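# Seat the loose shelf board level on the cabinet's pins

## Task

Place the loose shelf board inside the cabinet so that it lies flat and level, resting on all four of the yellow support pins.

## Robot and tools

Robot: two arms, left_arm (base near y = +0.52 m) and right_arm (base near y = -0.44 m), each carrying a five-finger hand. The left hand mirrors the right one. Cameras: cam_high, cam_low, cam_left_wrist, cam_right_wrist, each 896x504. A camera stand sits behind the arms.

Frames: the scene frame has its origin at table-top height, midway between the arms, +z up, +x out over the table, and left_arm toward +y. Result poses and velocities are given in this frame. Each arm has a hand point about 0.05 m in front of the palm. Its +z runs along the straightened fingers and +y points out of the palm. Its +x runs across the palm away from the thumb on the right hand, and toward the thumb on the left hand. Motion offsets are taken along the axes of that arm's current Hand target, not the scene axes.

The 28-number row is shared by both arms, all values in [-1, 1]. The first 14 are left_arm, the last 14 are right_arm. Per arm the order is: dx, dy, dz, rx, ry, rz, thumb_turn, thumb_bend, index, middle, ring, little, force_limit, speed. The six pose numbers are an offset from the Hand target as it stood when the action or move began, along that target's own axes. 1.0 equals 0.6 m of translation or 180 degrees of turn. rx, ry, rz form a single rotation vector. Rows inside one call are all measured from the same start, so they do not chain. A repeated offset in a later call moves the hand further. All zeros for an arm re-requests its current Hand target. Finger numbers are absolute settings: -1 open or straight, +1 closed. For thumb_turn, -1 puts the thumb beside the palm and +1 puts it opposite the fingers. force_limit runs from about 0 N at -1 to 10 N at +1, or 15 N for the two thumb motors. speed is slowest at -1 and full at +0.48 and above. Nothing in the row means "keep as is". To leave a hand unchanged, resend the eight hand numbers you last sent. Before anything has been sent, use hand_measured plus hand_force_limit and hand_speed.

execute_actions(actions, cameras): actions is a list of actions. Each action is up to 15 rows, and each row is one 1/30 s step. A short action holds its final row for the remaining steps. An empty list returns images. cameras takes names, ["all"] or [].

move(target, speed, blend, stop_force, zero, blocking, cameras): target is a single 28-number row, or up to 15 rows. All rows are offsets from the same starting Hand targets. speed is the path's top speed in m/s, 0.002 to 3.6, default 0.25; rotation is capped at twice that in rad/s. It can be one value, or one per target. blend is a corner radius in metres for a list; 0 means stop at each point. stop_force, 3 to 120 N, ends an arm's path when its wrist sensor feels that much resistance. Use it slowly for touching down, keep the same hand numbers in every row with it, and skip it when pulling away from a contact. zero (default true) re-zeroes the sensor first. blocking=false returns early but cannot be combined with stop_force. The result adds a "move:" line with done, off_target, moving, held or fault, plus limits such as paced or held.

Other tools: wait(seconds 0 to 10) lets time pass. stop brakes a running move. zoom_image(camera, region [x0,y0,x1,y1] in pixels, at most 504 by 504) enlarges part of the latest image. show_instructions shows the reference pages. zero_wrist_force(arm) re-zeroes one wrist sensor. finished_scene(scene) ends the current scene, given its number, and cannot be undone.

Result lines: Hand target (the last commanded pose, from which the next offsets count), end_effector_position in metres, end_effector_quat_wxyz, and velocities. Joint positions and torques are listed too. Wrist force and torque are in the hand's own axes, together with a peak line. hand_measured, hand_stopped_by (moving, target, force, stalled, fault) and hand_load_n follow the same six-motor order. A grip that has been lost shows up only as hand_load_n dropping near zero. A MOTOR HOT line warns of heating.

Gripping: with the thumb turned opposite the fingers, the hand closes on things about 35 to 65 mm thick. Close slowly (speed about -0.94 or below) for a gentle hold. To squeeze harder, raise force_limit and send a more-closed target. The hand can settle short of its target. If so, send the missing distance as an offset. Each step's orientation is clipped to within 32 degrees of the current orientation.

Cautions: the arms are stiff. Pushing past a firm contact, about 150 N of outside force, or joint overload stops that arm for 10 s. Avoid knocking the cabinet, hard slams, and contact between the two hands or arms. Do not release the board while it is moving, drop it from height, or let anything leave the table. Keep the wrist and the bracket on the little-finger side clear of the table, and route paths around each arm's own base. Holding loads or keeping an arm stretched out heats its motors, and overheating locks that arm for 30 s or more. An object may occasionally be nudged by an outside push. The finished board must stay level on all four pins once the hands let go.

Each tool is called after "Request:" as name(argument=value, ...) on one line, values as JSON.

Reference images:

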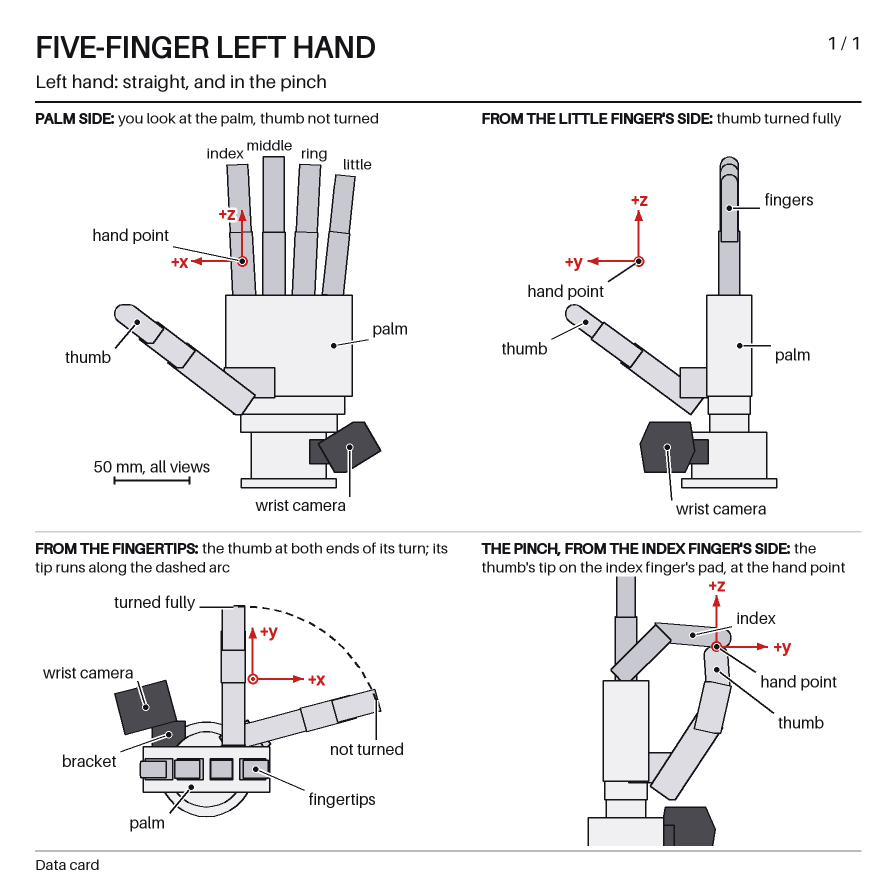

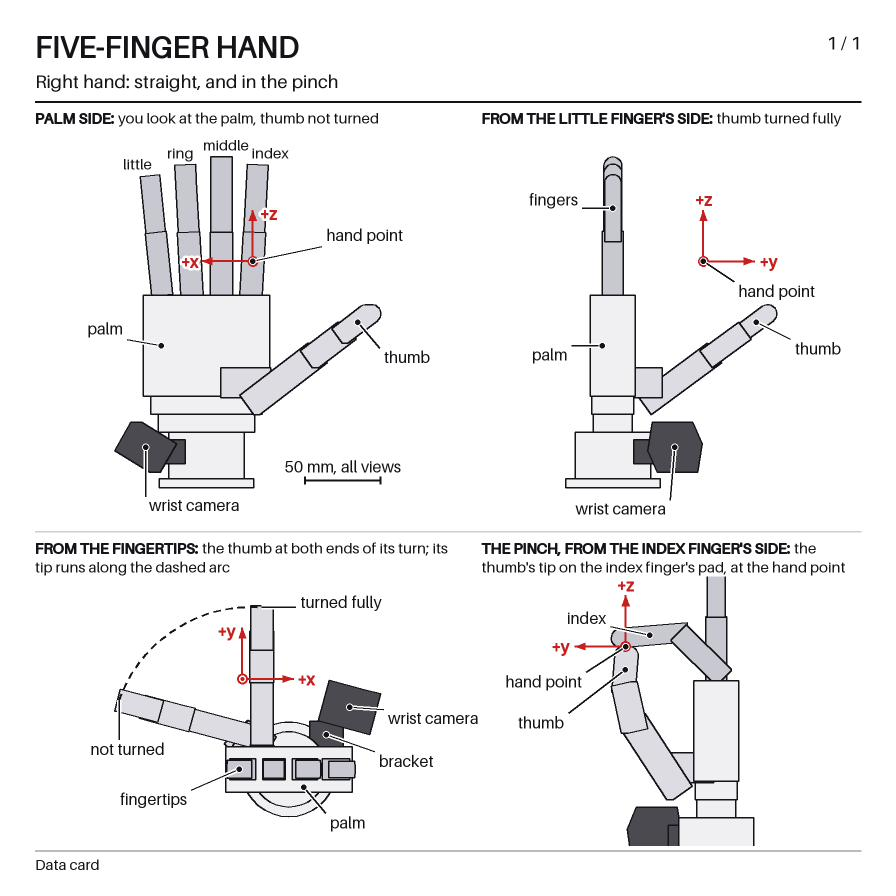

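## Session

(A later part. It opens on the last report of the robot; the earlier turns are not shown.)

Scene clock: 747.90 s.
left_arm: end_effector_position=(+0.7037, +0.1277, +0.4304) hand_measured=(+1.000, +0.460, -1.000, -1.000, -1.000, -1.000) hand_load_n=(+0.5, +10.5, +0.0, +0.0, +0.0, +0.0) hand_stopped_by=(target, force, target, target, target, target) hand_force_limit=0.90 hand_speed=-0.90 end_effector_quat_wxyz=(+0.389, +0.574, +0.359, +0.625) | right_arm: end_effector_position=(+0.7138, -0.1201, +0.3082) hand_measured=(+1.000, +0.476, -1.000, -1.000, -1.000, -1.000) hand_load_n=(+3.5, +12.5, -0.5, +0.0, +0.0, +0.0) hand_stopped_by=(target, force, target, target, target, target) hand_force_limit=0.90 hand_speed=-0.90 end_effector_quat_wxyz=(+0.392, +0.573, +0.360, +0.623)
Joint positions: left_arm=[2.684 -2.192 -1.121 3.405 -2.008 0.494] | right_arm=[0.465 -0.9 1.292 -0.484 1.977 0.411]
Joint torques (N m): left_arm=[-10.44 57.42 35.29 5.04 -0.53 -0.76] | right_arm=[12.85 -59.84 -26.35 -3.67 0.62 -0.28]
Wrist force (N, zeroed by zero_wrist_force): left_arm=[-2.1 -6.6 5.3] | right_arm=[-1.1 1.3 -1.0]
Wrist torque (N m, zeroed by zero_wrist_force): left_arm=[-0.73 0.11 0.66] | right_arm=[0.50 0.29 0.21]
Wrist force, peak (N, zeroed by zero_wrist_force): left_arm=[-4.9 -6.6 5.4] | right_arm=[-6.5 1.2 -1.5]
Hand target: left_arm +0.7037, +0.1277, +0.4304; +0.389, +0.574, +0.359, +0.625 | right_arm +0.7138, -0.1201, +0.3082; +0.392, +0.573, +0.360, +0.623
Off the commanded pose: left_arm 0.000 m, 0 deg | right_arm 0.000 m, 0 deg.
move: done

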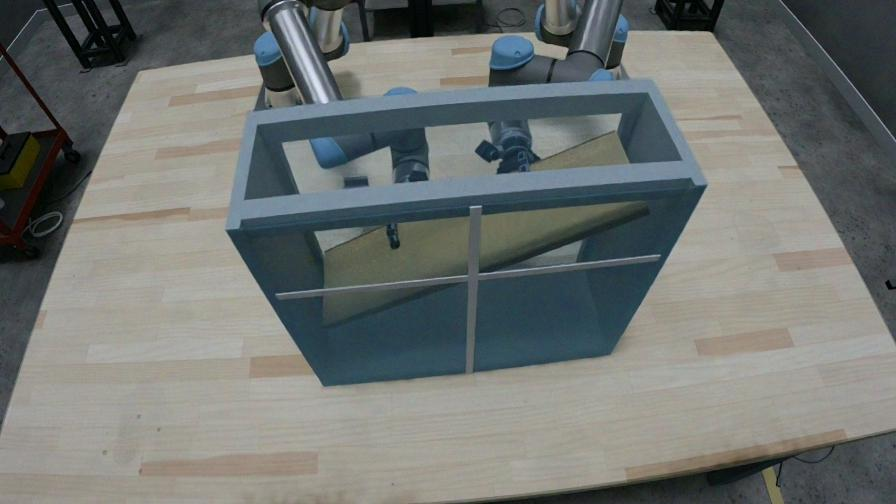

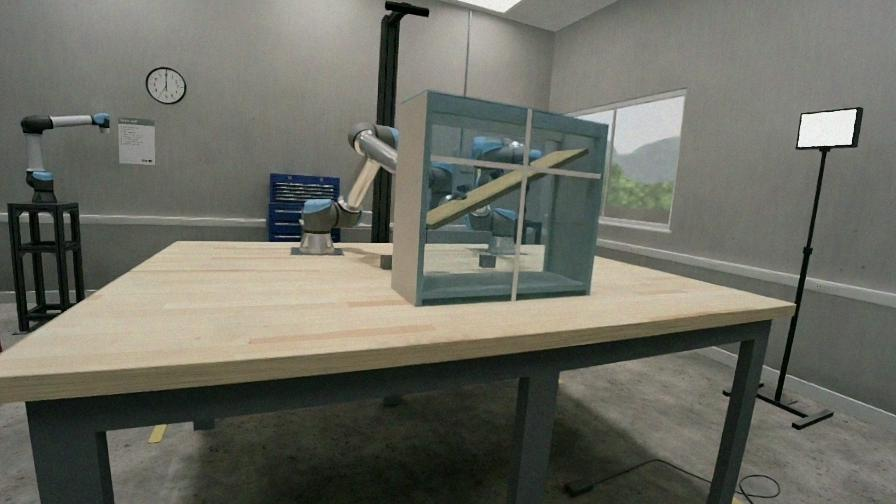

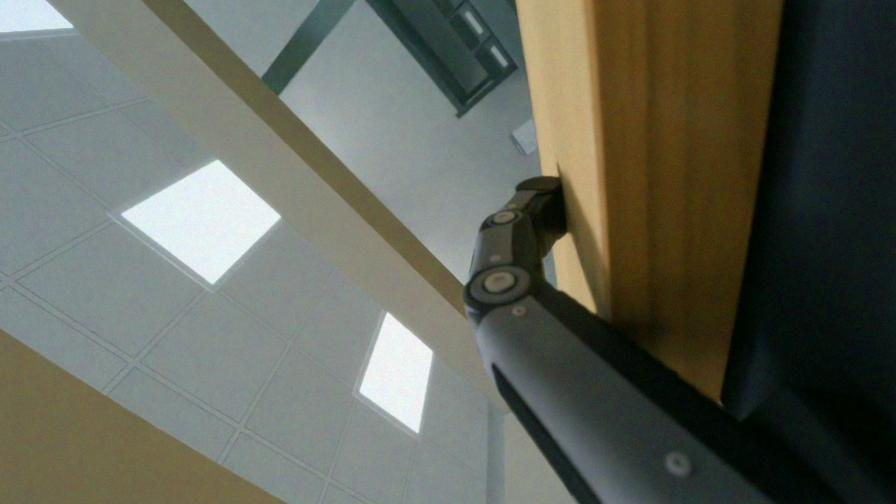

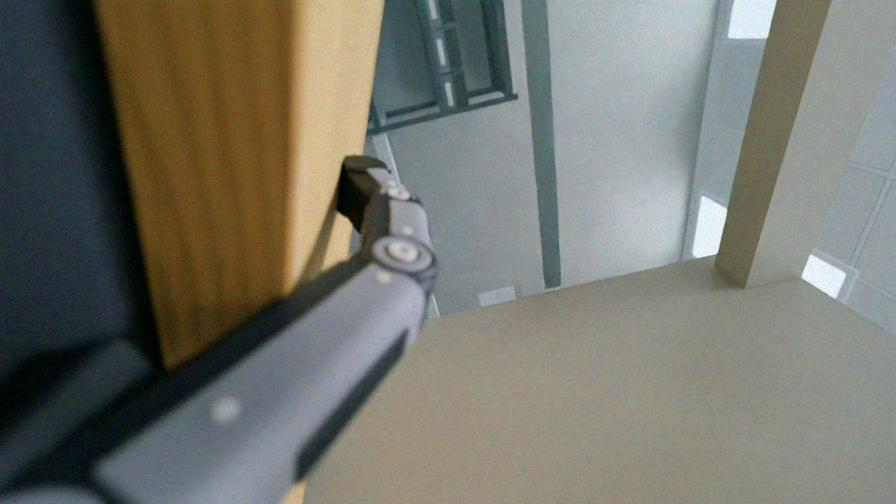

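Request:
move(target=[[0.0123,0.0141,0.0013,0,0.001,-0.0111,1,0.85,-1,-1,-1,-1,0.9,-0.9,0.0124,0.0302,0.0028,0,0.001,-0.0111,1,0.85,-1,-1,-1,-1,0.9,-0.9],[0.0178,0.0149,0.0014,0,0.0021,-0.0221,1,0.85,-1,-1,-1,-1,0.9,-0.9,0.0184,0.047,0.0044,0,0.0021,-0.0221,1,0.85,-1,-1,-1,-1,0.9,-0.9],[0.0005,-0.0486,-0.0046,0,0.0052,-0.0553,1,0.85,-1,-1,-1,-1,0.9,-0.9,0.0069,0.031,0.0029,0,0.0052,-0.0553,1,0.85,-1,-1,-1,-1,0.9,-0.9]], speed=0.05, blend=0.002, cameras=["all"])

Request:
zoom_image(camera="cam_high", region=[260, 210, 400, 350])

Request:
zoom_image(camera="cam_high", region=[560, 140, 720, 300])

Request:
zoom_image(camera="cam_low", region=[370, 80, 620, 310])

Scene clock: 788.17 s.
left_arm: end_effector_position=(+0.7031, +0.1408, +0.4040) hand_measured=(+1.000, +0.460, -1.000, -1.000, -1.000, -1.000) hand_load_n=(+0.5, +10.0, +0.0, +0.0, +0.0, +0.0) hand_stopped_by=(target, force, target, target, target, target) hand_force_limit=0.90 hand_speed=-0.90 end_effector_quat_wxyz=(+0.439, +0.536, +0.410, +0.593) end_effector_velocity=(+0.000, -0.001, +0.001) end_effector_angular_velocity=(+0.006, +0.001, +0.000) | right_arm: end_effector_position=(+0.7140, -0.1245, +0.3268) hand_measured=(+1.000, +0.476, -1.000, -1.000, -1.000, -1.000) hand_load_n=(+3.0, +12.0, +0.0, +0.0, +0.0, +0.0) hand_stopped_by=(target, force, target, target, target, target) hand_force_limit=0.90 hand_speed=-0.90 end_effector_quat_wxyz=(+0.442, +0.534, +0.412, +0.591) end_effector_velocity=(+0.000, -0.001, -0.001) end_effector_angular_velocity=(+0.005, +0.003, -0.002)
Joint positions: left_arm=[2.681 -2.208 -1.164 3.471 -2.027 0.324] | right_arm=[0.441 -0.929 1.318 -0.486 1.938 0.238]
Joint velocities: left_arm=[0 0.001 0.003 -0.005 0 0.005] | right_arm=[0 0 -0.001 0.004 0.003 0.005]
Joint torques (N m): left_arm=[-7.07 58.66 34.07 2.26 0.92 1.77] | right_arm=[-1.02 -45.26 -27.69 0.13 1.17 1.98]
Wrist force (N, zeroed by zero_wrist_force): left_arm=[-0.6 -5.9 5.3] | right_arm=[-1.3 0.2 -0.6]
Wrist torque (N m, zeroed by zero_wrist_force): left_arm=[-0.65 0.13 0.54] | right_arm=[0.41 0.25 0.17]
Wrist force, peak (N, zeroed by zero_wrist_force): left_arm=[3.7 -6.5 5.7] | right_arm=[-6.1 0.7 -0.8]
Hand target: left_arm +0.7031, +0.1408, +0.4042; +0.439, +0.536, +0.410, +0.593 | right_arm +0.7140, -0.1245, +0.3269; +0.442, +0.534, +0.412, +0.591
Off the commanded pose: left_arm 0.000 m, 0 deg | right_arm 0.000 m, 0 deg.
move: done

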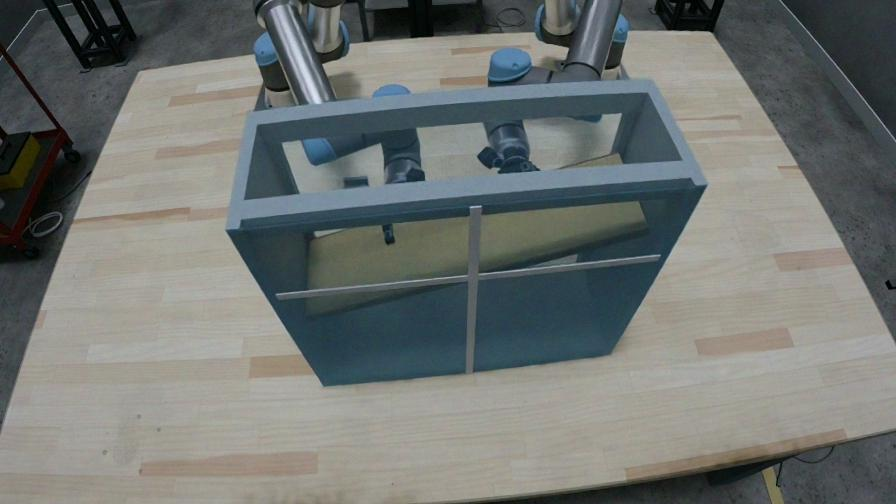

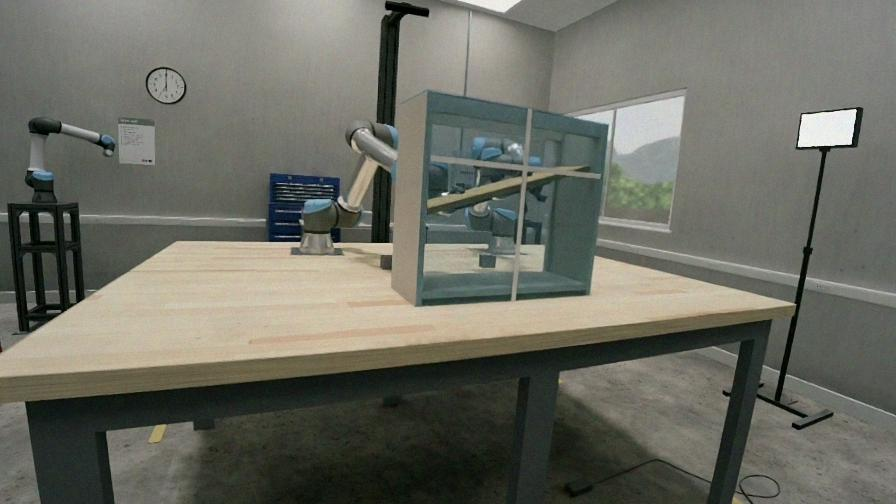

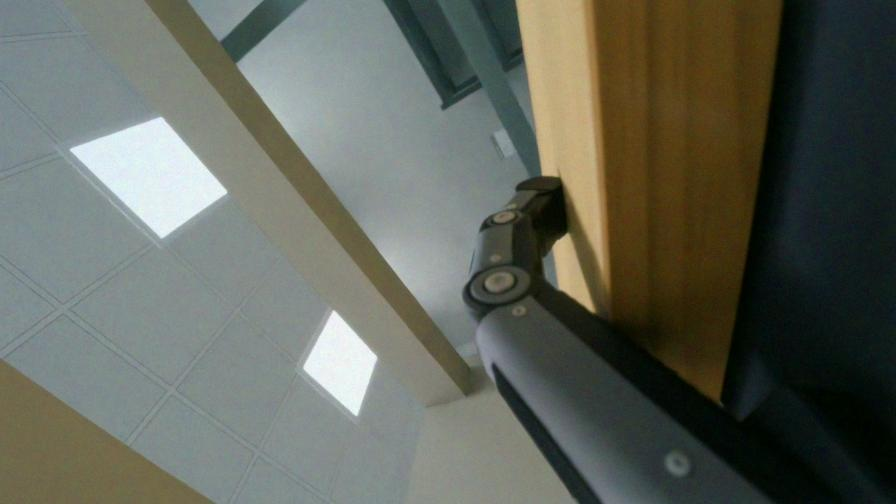

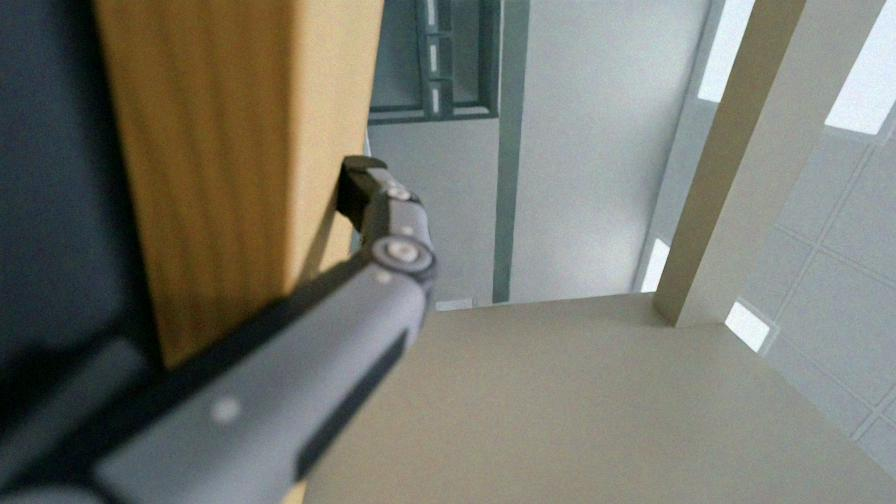

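Scaled by 3.600 from the camera's 896x504 image, which has a finer 1280x720 frame.

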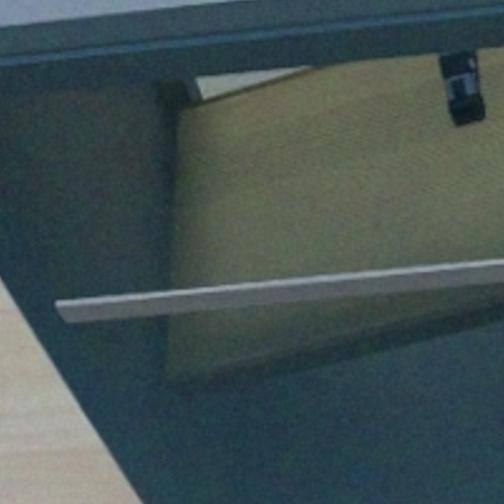

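Scaled by 3.150 from the camera's 896x504 image, which has a finer 1280x720 frame.

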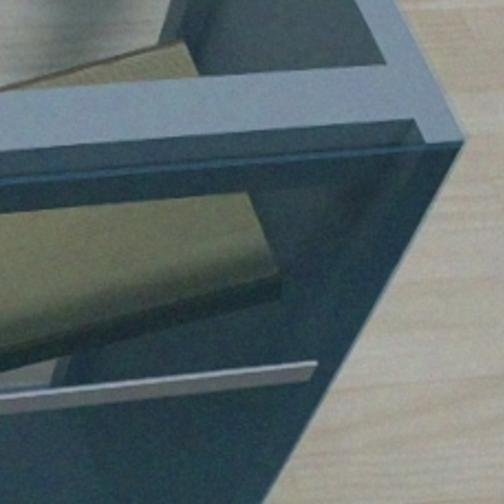

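Scaled by 2.016 from the camera's 896x504 image, which has a finer 1280x720 frame.

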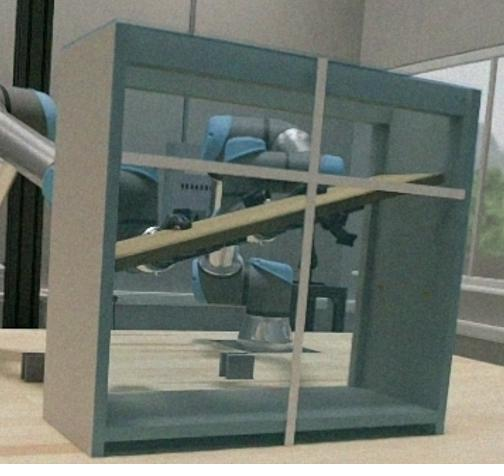

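Request:
move(target=[-0.0093,-0.0694,-0.0065,0,0.0031,-0.0332,1,0.85,-1,-1,-1,-1,0.9,-0.9,-0.007,-0.0212,-0.002,0,0.0031,-0.0332,1,0.85,-1,-1,-1,-1,0.9,-0.9], speed=0.03, cameras=["cam_high","cam_low"])

Request:
zoom_image(camera="cam_high", region=[260, 210, 400, 350])

Request:
zoom_image(camera="cam_high", region=[560, 170, 700, 310])

Scene clock: 813.43 s.
left_arm: end_effector_position=(+0.7029, +0.1469, +0.3622) hand_measured=(+1.000, +0.460, -1.000, -1.000, -1.000, -1.000) hand_load_n=(+1.0, +9.5, +0.0, +0.0, +0.0, +0.0) hand_stopped_by=(target, force, target, target, target, target) hand_force_limit=0.90 hand_speed=-0.90 end_effector_quat_wxyz=(+0.468, +0.511, +0.440, +0.572) end_effector_velocity=(-0.001, -0.002, +0.001) end_effector_angular_velocity=(+0.009, +0.003, -0.002) | right_arm: end_effector_position=(+0.7140, -0.1251, +0.3133) hand_measured=(+1.000, +0.476, -1.000, -1.000, -1.000, -1.000) hand_load_n=(+3.0, +12.0, +0.0, +0.0, +0.0, +0.0) hand_stopped_by=(target, force, target, target, target, target) hand_force_limit=0.90 hand_speed=-0.90 end_effector_quat_wxyz=(+0.470, +0.509, +0.441, +0.570) end_effector_velocity=(+0.000, +0.000, +0.001) end_effector_angular_velocity=(+0.007, -0.002, +0.001)
Joint positions: left_arm=[2.677 -2.24 -1.218 3.561 -2.04 0.221] | right_arm=[0.428 -0.921 1.356 -0.533 1.915 0.134]
Joint velocities: left_arm=[-0.002 0.001 0.002 -0.006 0 0.007] | right_arm=[0 -0.001 0 0 0 0.007]
Joint torques (N m): left_arm=[-5.94 60.33 35.41 1.64 -0.55 2.11] | right_arm=[-8.73 -45.65 -24.87 -0.19 0.73 2.09]
Wrist force (N, zeroed by zero_wrist_force): left_arm=[-1.7 -6.0 5.3] | right_arm=[0.2 -0.1 -0.6]
Wrist torque (N m, zeroed by zero_wrist_force): left_arm=[-0.69 0.21 0.44] | right_arm=[0.42 0.19 0.24]
Wrist force, peak (N, zeroed by zero_wrist_force): left_arm=[3.2 -6.3 5.4] | right_arm=[-5.2 0.1 -0.6]
Hand target: left_arm +0.7029, +0.1469, +0.3625; +0.468, +0.511, +0.440, +0.572 | right_arm +0.7140, -0.1251, +0.3134; +0.470, +0.509, +0.441, +0.570
Off the commanded pose: left_arm 0.000 m, 0 deg | right_arm 0.000 m, 0 deg.
move: done
Images, in order (width x height): cam_high 896x504, cam_low 896x504.

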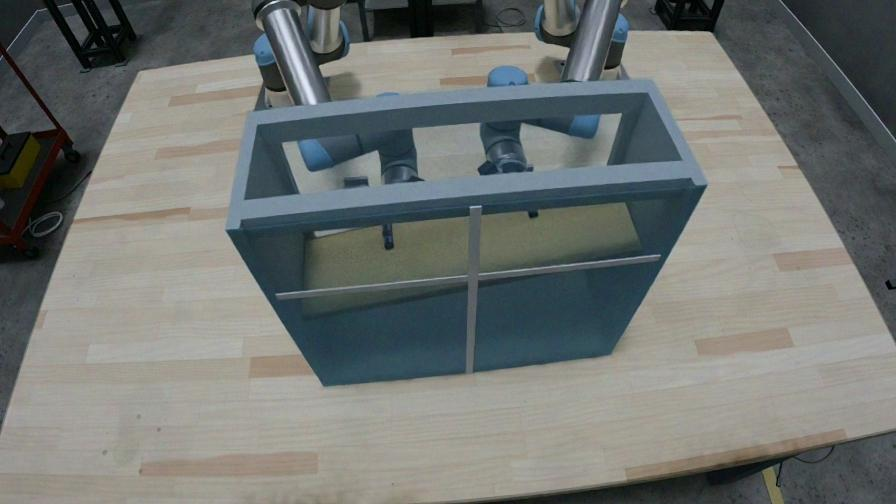

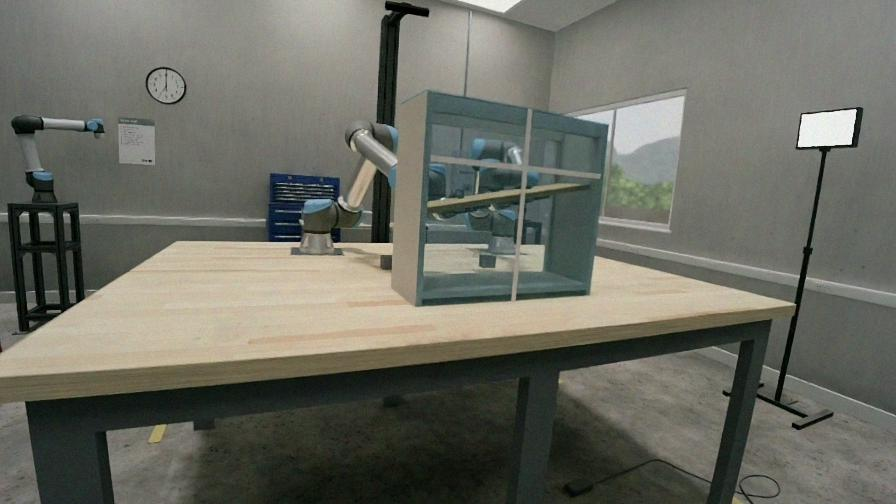

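Scaled by 3.600 from the camera's 896x504 image, which has a finer 1280x720 frame.

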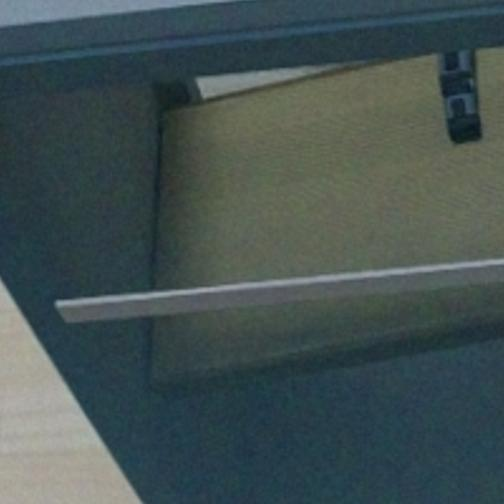

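Scaled by 3.600 from the camera's 896x504 image, which has a finer 1280x720 frame.

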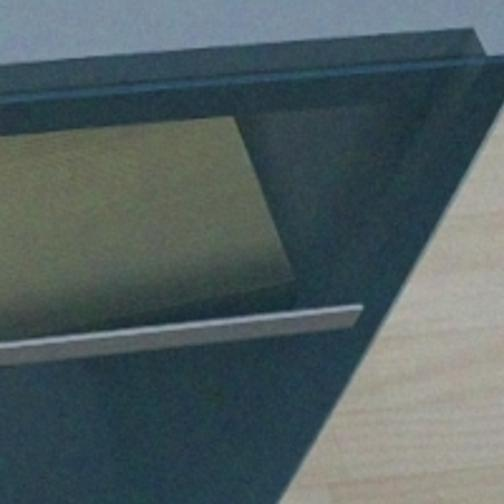

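Request:
move(target=[-0.0131,0.0023,0.0002,0,0,0,1,0.85,-1,-1,-1,-1,0.9,-0.9,-0.0131,0.0023,0.0002,0,0,0,1,0.85,-1,-1,-1,-1,0.9,-0.9], speed=0.008, stop_force=5)

Scene clock: 828.50 s.
left_arm: end_effector_position=(+0.7030, +0.1436, +0.3625) hand_measured=(+1.000, +0.460, -1.000, -1.000, -1.000, -1.000) hand_load_n=(+1.5, +10.0, +0.0, +0.0, +0.0, +0.0) hand_stopped_by=(target, force, target, target, target, target) hand_force_limit=0.90 hand_speed=-0.90 end_effector_quat_wxyz=(+0.468, +0.511, +0.440, +0.572) | right_arm: end_effector_position=(+0.7141, -0.1283, +0.3135) hand_measured=(+1.000, +0.476, -1.000, -1.000, -1.000, -1.000) hand_load_n=(+2.5, +12.0, +0.0, +0.0, +0.0, +0.0) hand_stopped_by=(target, force, target, target, target, target) hand_force_limit=0.90 hand_speed=-0.90 end_effector_quat_wxyz=(+0.470, +0.509, +0.441, +0.570)
Joint positions: left_arm=[2.672 -2.245 -1.209 3.557 -2.045 0.222] | right_arm=[0.423 -0.925 1.362 -0.535 1.911 0.135]
Joint torques (N m): left_arm=[7.56 58.19 18.25 4.89 1.68 -1.54] | right_arm=[9.39 -41.39 -27.52 -0.28 1.56 -1.24]
Wrist force (N, zeroed by zero_wrist_force): left_arm=[1.4 -5.2 6.1] | right_arm=[3.9 -2.8 -2.1]
Wrist torque (N m, zeroed by zero_wrist_force): left_arm=[-0.69 0.22 0.54] | right_arm=[0.29 0.08 0.30]
Wrist force, peak (N, zeroed by zero_wrist_force): left_arm=[4.7 -5.8 4.5] | right_arm=[8.0 -5.6 -2.3]
Hand target: left_arm +0.7030, +0.1436, +0.3625; +0.468, +0.511, +0.440, +0.572 (not the last commanded pose) | right_arm +0.7141, -0.1283, +0.3134; +0.470, +0.509, +0.441, +0.570 (not the last commanded pose)
Off the commanded pose: left_arm 0.005 m, 0 deg | right_arm 0.005 m, 0 deg.
move: contact (left_arm, right_arm)

Request:
move(target=[0.0263,-0.0046,-0.0004,0,0,0,1,0.85,-1,-1,-1,-1,0.9,-0.9,0.0263,-0.0046,-0.0004,0,0,0,1,0.85,-1,-1,-1,-1,0.9,-0.9], speed=0.008, stop_force=7)

Scene clock: 838.73 s.
left_arm: end_effector_position=(+0.7026, +0.1536, +0.3625) hand_measured=(+1.000, +0.460, -1.000, -1.000, -1.000, -1.000) hand_load_n=(+0.0, +10.0, +0.0, +0.0, +0.0, +0.0) hand_stopped_by=(target, force, target, target, target, target) hand_force_limit=0.90 hand_speed=-0.90 end_effector_quat_wxyz=(+0.468, +0.511, +0.440, +0.572) | right_arm: end_effector_position=(+0.7137, -0.1188, +0.3134) hand_measured=(+1.000, +0.476, -1.000, -1.000, -1.000, -1.000) hand_load_n=(+3.0, +12.0, +0.0, +0.0, +0.0, +0.0) hand_stopped_by=(target, force, target, target, target, target) hand_force_limit=0.90 hand_speed=-0.90 end_effector_quat_wxyz=(+0.470, +0.509, +0.441, +0.570)
Joint positions: left_arm=[2.686 -2.229 -1.235 3.567 -2.031 0.22] | right_arm=[0.438 -0.914 1.344 -0.528 1.925 0.133]
Joint torques (N m): left_arm=[-8.77 44.27 32.95 1.76 -1.63 0.41] | right_arm=[-13.24 -60.76 -12.97 -4.33 -0.83 0.33]
Wrist force (N, zeroed by zero_wrist_force): left_arm=[-2.2 -4.9 4.9] | right_arm=[-1.5 -0.6 -0.7]
Wrist torque (N m, zeroed by zero_wrist_force): left_arm=[-0.58 0.16 0.48] | right_arm=[0.33 0.19 0.19]
Wrist force, peak (N, zeroed by zero_wrist_force): left_arm=[-5.2 -5.7 6.4] | right_arm=[-6.0 -0.3 -3.4]
Hand target: left_arm +0.7026, +0.1535, +0.3625; +0.468, +0.511, +0.440, +0.572 (not the last commanded pose) | right_arm +0.7137, -0.1188, +0.3134; +0.470, +0.509, +0.441, +0.570 (not the last commanded pose)
Off the commanded pose: left_arm 0.006 m, 0 deg | right_arm 0.006 m, 0 deg.
move: contact (left_arm, right_arm)

Request:
move(target=[[-0.0082,0.0014,0,0,0,0,1,0.85,-1,-1,-1,-1,0.9,-0.9,-0.0082,0.0014,0,0,0,0,1,0.85,-1,-1,-1,-1,0.9,-0.9],[-0.0125,-0.0599,-0.0056,0,0.0026,-0.0277,1,0.85,-1,-1,-1,-1,0.9,-0.9,-0.0108,-0.0199,-0.0019,0,0.0026,-0.0277,1,0.85,-1,-1,-1,-1,0.9,-0.9]], speed=0.03, cameras=["cam_high","cam_low"])

Request:
zoom_image(camera="cam_low", region=[370, 80, 620, 310])

Request:
zoom_image(camera="cam_high", region=[220, 40, 720, 400])

Scene clock: 862.00 s.
left_arm: end_effector_position=(+0.7026, +0.1524, +0.3254) hand_measured=(+1.000, +0.460, -1.000, -1.000, -1.000, -1.000) hand_load_n=(+0.0, +9.5, +0.0, +0.0, +0.0, +0.0) hand_stopped_by=(target, force, target, target, target, target) hand_force_limit=0.90 hand_speed=-0.90 end_effector_quat_wxyz=(+0.490, +0.489, +0.464, +0.553) end_effector_velocity=(+0.001, +0.001, +0.001) end_effector_angular_velocity=(+0.008, +0.003, +0.002) | right_arm: end_effector_position=(+0.7139, -0.1232, +0.3004) hand_measured=(+1.000, +0.476, -1.000, -1.000, -1.000, -1.000) hand_load_n=(+2.5, +12.0, +0.5, +0.0, +0.0, +0.0) hand_stopped_by=(target, force, target, target, target, target) hand_force_limit=0.90 hand_speed=-0.90 end_effector_quat_wxyz=(+0.493, +0.487, +0.465, +0.551) end_effector_velocity=(+0.000, +0.000, +0.000) end_effector_angular_velocity=(+0.007, +0.000, +0.001)
Joint positions: left_arm=[2.674 -2.272 -1.257 3.634 -2.051 0.135] | right_arm=[0.421 -0.909 1.383 -0.572 1.9 0.047]
Joint velocities: left_arm=[0.002 0.002 0.001 -0.006 0 0.007] | right_arm=[0 0 0 0 0 0.007]
Joint torques (N m): left_arm=[-5.14 59.56 31.91 1.63 -0.41 2.02] | right_arm=[-8.97 -48.74 -24.16 -0.52 0.59 2.06]
Wrist force (N, zeroed by zero_wrist_force): left_arm=[-1.8 -5.7 4.9] | right_arm=[0.6 -0.7 0.1]
Wrist torque (N m, zeroed by zero_wrist_force): left_arm=[-0.67 0.17 0.40] | right_arm=[0.33 0.14 0.21]
Wrist force, peak (N, zeroed by zero_wrist_force): left_arm=[-1.6 -6.4 4.9] | right_arm=[-2.9 -0.6 -0.1]
Hand target: left_arm +0.7027, +0.1524, +0.3257; +0.490, +0.489, +0.463, +0.553 | right_arm +0.7139, -0.1232, +0.3005; +0.493, +0.487, +0.465, +0.551
Off the commanded pose: left_arm 0.000 m, 0 deg | right_arm 0.000 m, 0 deg.
move: done
Images, in order (width x height): cam_high 896x504, cam_low 896x504.

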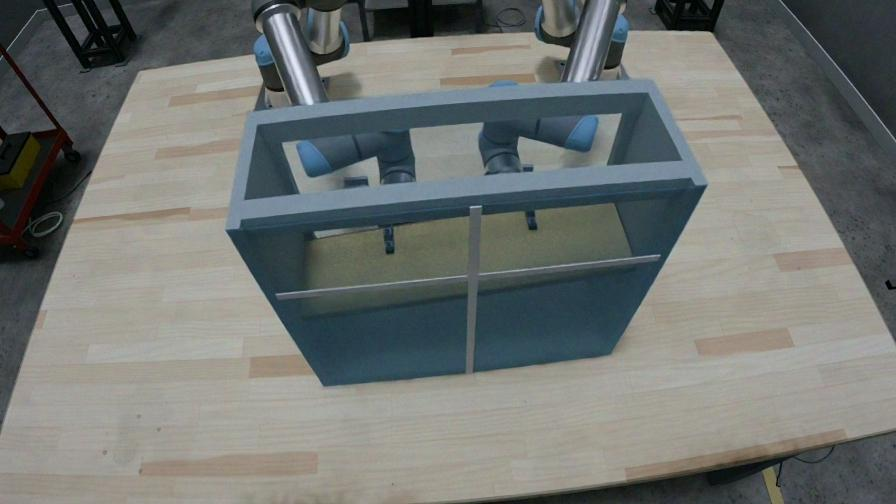

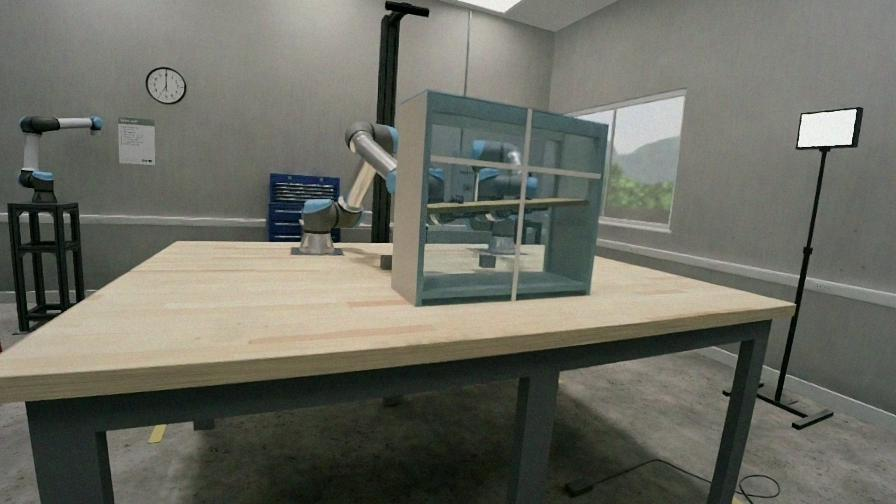

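Scaled by 2.016 from the camera's 896x504 image, which has a finer 1280x720 frame.

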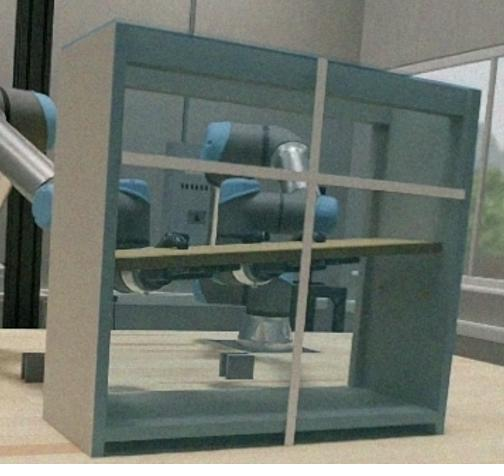

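Scaled by 1.008 from the camera's 896x504 image, which has a finer 1280x720 frame.

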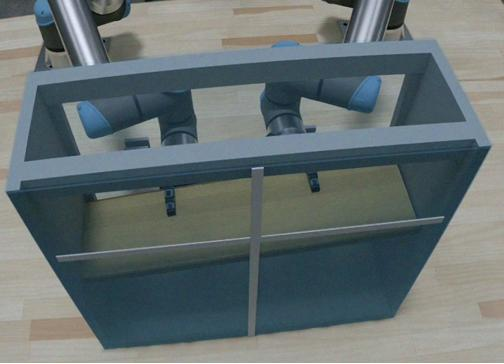

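Request:
move(target=[-0.0003,-0.0602,-0.0056,0,0.0028,-0.0301,1,0.85,-1,-1,-1,-1,0.9,-0.9,0.0018,-0.0169,-0.0016,0,0.0028,-0.0301,1,0.85,-1,-1,-1,-1,0.9,-0.9], speed=0.03, cameras=["all"])

Request:
zoom_image(camera="cam_low", region=[370, 80, 620, 310])

Request:
zoom_image(camera="cam_low", region=[420, 170, 520, 240])

Request:
zoom_image(camera="cam_low", region=[510, 170, 610, 240])

Request:
zoom_image(camera="cam_high", region=[270, 190, 410, 330])

Request:
zoom_image(camera="cam_high", region=[550, 170, 690, 310])

Scene clock: 887.10 s.
left_arm: end_effector_position=(+0.7025, +0.1554, +0.2893) hand_measured=(+1.000, +0.460, -1.000, -1.000, -1.000, -1.000) hand_load_n=(+2.5, +11.0, +0.0, +0.0, +0.0, +0.0) hand_stopped_by=(target, force, target, target, target, target) hand_force_limit=0.90 hand_speed=-0.90 end_effector_quat_wxyz=(+0.514, +0.464, +0.488, +0.532) end_effector_velocity=(-0.001, -0.001, +0.001) end_effector_angular_velocity=(+0.008, +0.004, +0.000) | right_arm: end_effector_position=(+0.7138, -0.1213, +0.2903) hand_measured=(+1.000, +0.476, -1.000, -1.000, -1.000, -1.000) hand_load_n=(+0.5, +11.0, +0.0, +0.0, +0.0, +0.0) hand_stopped_by=(target, force, target, target, target, target) hand_force_limit=0.90 hand_speed=-0.90 end_effector_quat_wxyz=(+0.516, +0.462, +0.490, +0.529) end_effector_velocity=(+0.000, -0.001, +0.001) end_effector_angular_velocity=(+0.008, -0.001, +0.001)
Joint positions: left_arm=[2.667 -2.313 -1.277 3.697 -2.067 0.042] | right_arm=[0.411 -0.901 1.406 -0.604 1.882 -0.047]
Joint velocities: left_arm=[-0.001 0.002 0 -0.006 0 0.006] | right_arm=[0 -0.001 0 -0.001 0 0.007]
Joint torques (N m): left_arm=[-10.11 57.67 23.46 0.59 1.56 2.24] | right_arm=[-25.57 -62.59 -31.2 -4.71 5.03 1.99]
Wrist force (N, zeroed by zero_wrist_force): left_arm=[5.4 1.2 7.5] | right_arm=[19.4 -19.3 -3.4]
Wrist torque (N m, zeroed by zero_wrist_force): left_arm=[-0.44 0.26 0.47] | right_arm=[-0.57 -0.30 0.83]
Wrist force, peak (N, zeroed by zero_wrist_force): left_arm=[6.4 0.3 7.5] | right_arm=[19.1 -26.4 0.5]
Hand target: left_arm +0.7026, +0.1554, +0.2895; +0.514, +0.464, +0.488, +0.532 | right_arm +0.7138, -0.1213, +0.2904; +0.516, +0.462, +0.490, +0.529
Off the commanded pose: left_arm 0.000 m, 0 deg | right_arm 0.000 m, 0 deg.
move: done

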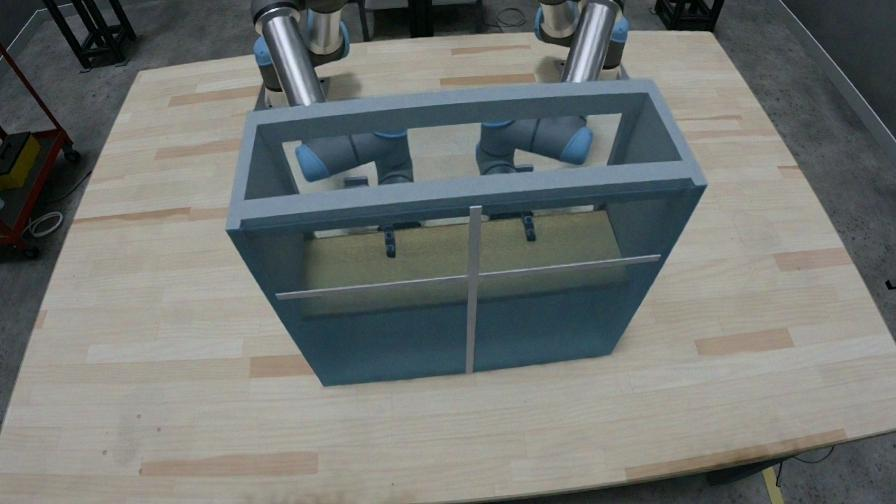

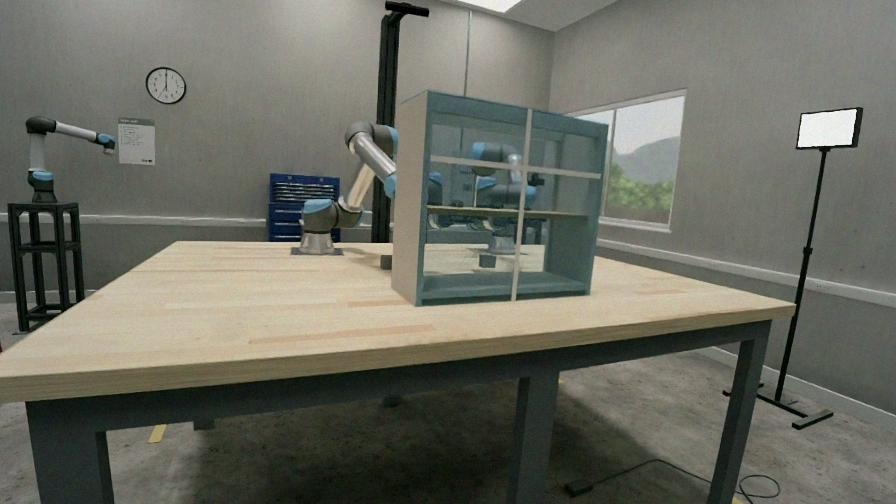

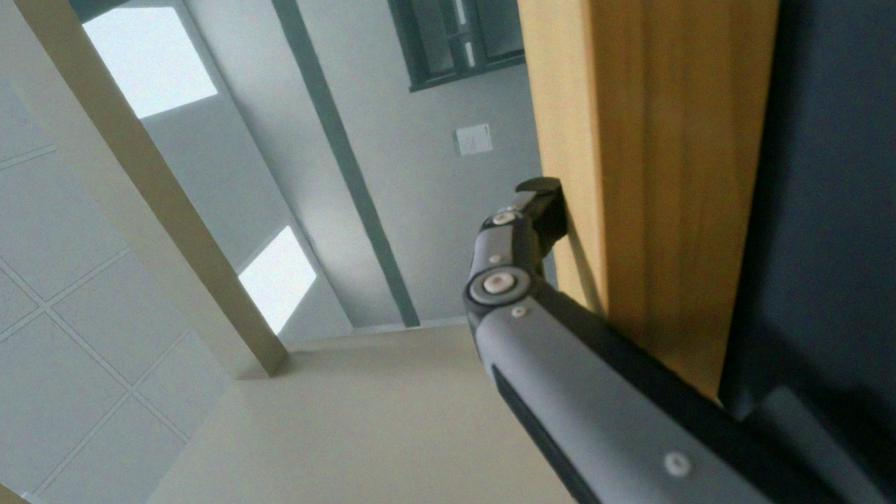

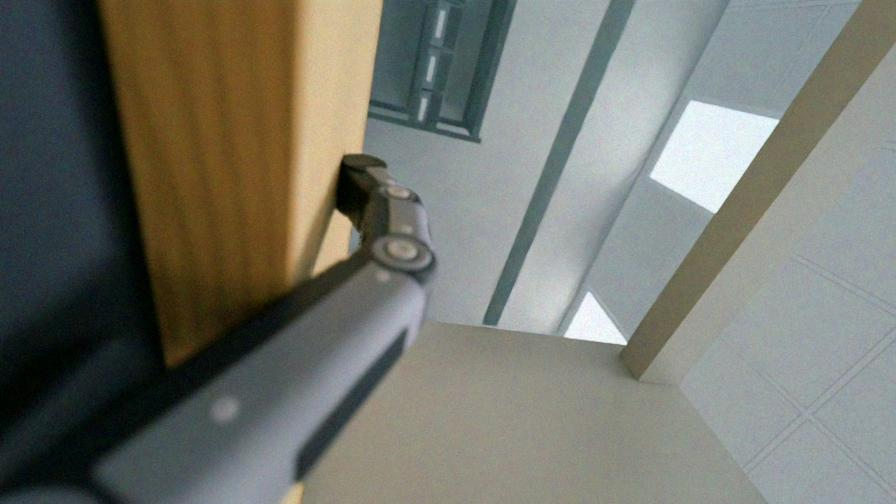

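Scaled by 2.016 from the camera's 896x504 image, which has a finer 1280x720 frame.

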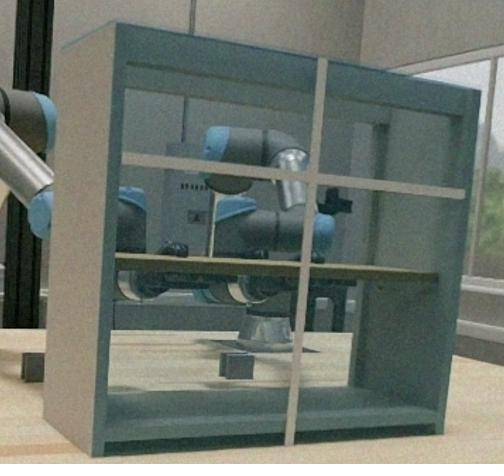

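Scaled by 5.040 from the camera's 896x504 image, which has a finer 1280x720 frame.

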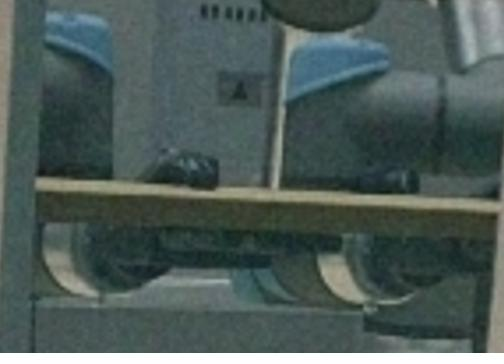

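Scaled by 5.040 from the camera's 896x504 image, which has a finer 1280x720 frame.

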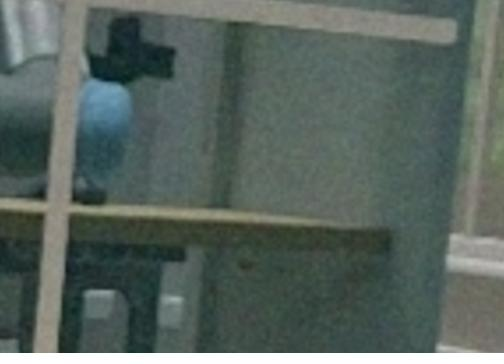

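Scaled by 3.600 from the camera's 896x504 image, which has a finer 1280x720 frame.

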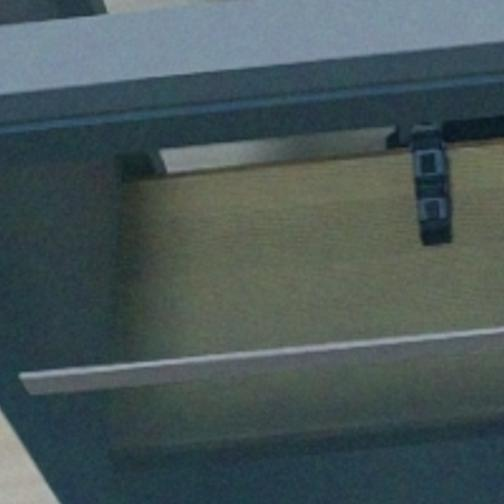

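Scaled by 3.600 from the camera's 896x504 image, which has a finer 1280x720 frame.

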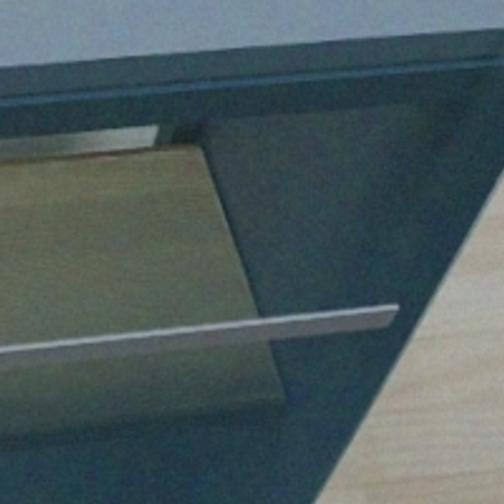

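Request:
move(target=[0.0017,0,0,0,0,0,1,0.85,-1,-1,-1,-1,0.9,-0.9,0.0017,0,0,0,0,0,1,0.85,-1,-1,-1,-1,0.9,-0.9], speed=0.01)

Scene clock: 898.47 s.
left_arm: end_effector_position=(+0.7025, +0.1564, +0.2895) hand_measured=(+1.000, +0.460, -1.000, -1.000, -1.000, -1.000) hand_load_n=(+1.5, +8.5, +0.0, +0.0, +0.0, +0.0) hand_stopped_by=(target, force, target, target, target, target) hand_force_limit=0.90 hand_speed=-0.90 end_effector_quat_wxyz=(+0.514, +0.464, +0.488, +0.532) | right_arm: end_effector_position=(+0.7138, -0.1203, +0.2904) hand_measured=(+1.000, +0.476, -1.000, -1.000, -1.000, -1.000) hand_load_n=(+1.5, +11.0, +0.0, +0.0, +0.0, +0.0) hand_stopped_by=(target, force, target, target, target, target) hand_force_limit=0.90 hand_speed=-0.90 end_effector_quat_wxyz=(+0.516, +0.462, +0.490, +0.529)
Joint positions: left_arm=[2.669 -2.311 -1.28 3.698 -2.065 0.042] | right_arm=[0.413 -0.9 1.404 -0.603 1.884 -0.046]
Joint torques (N m): left_arm=[9.4 58.09 20.51 4.57 0.69 -2.92] | right_arm=[10.95 -41.63 -23.88 -0.08 1.22 -2.74]
Wrist force (N, zeroed by zero_wrist_force): left_arm=[-1.9 -5.5 4.7] | right_arm=[0.7 -1.3 -0.8]
Wrist torque (N m, zeroed by zero_wrist_force): left_arm=[-0.65 0.22 0.29] | right_arm=[0.33 0.29 0.12]
Wrist force, peak (N, zeroed by zero_wrist_force): left_arm=[5.6 0.4 8.9] | right_arm=[20.4 -18.1 -5.9]
Hand target: left_arm +0.7025, +0.1564, +0.2895; +0.514, +0.464, +0.488, +0.532 | right_arm +0.7138, -0.1203, +0.2904; +0.516, +0.462, +0.490, +0.529
Off the commanded pose: left_arm 0.000 m, 0 deg | right_arm 0.000 m, 0 deg.
move: done


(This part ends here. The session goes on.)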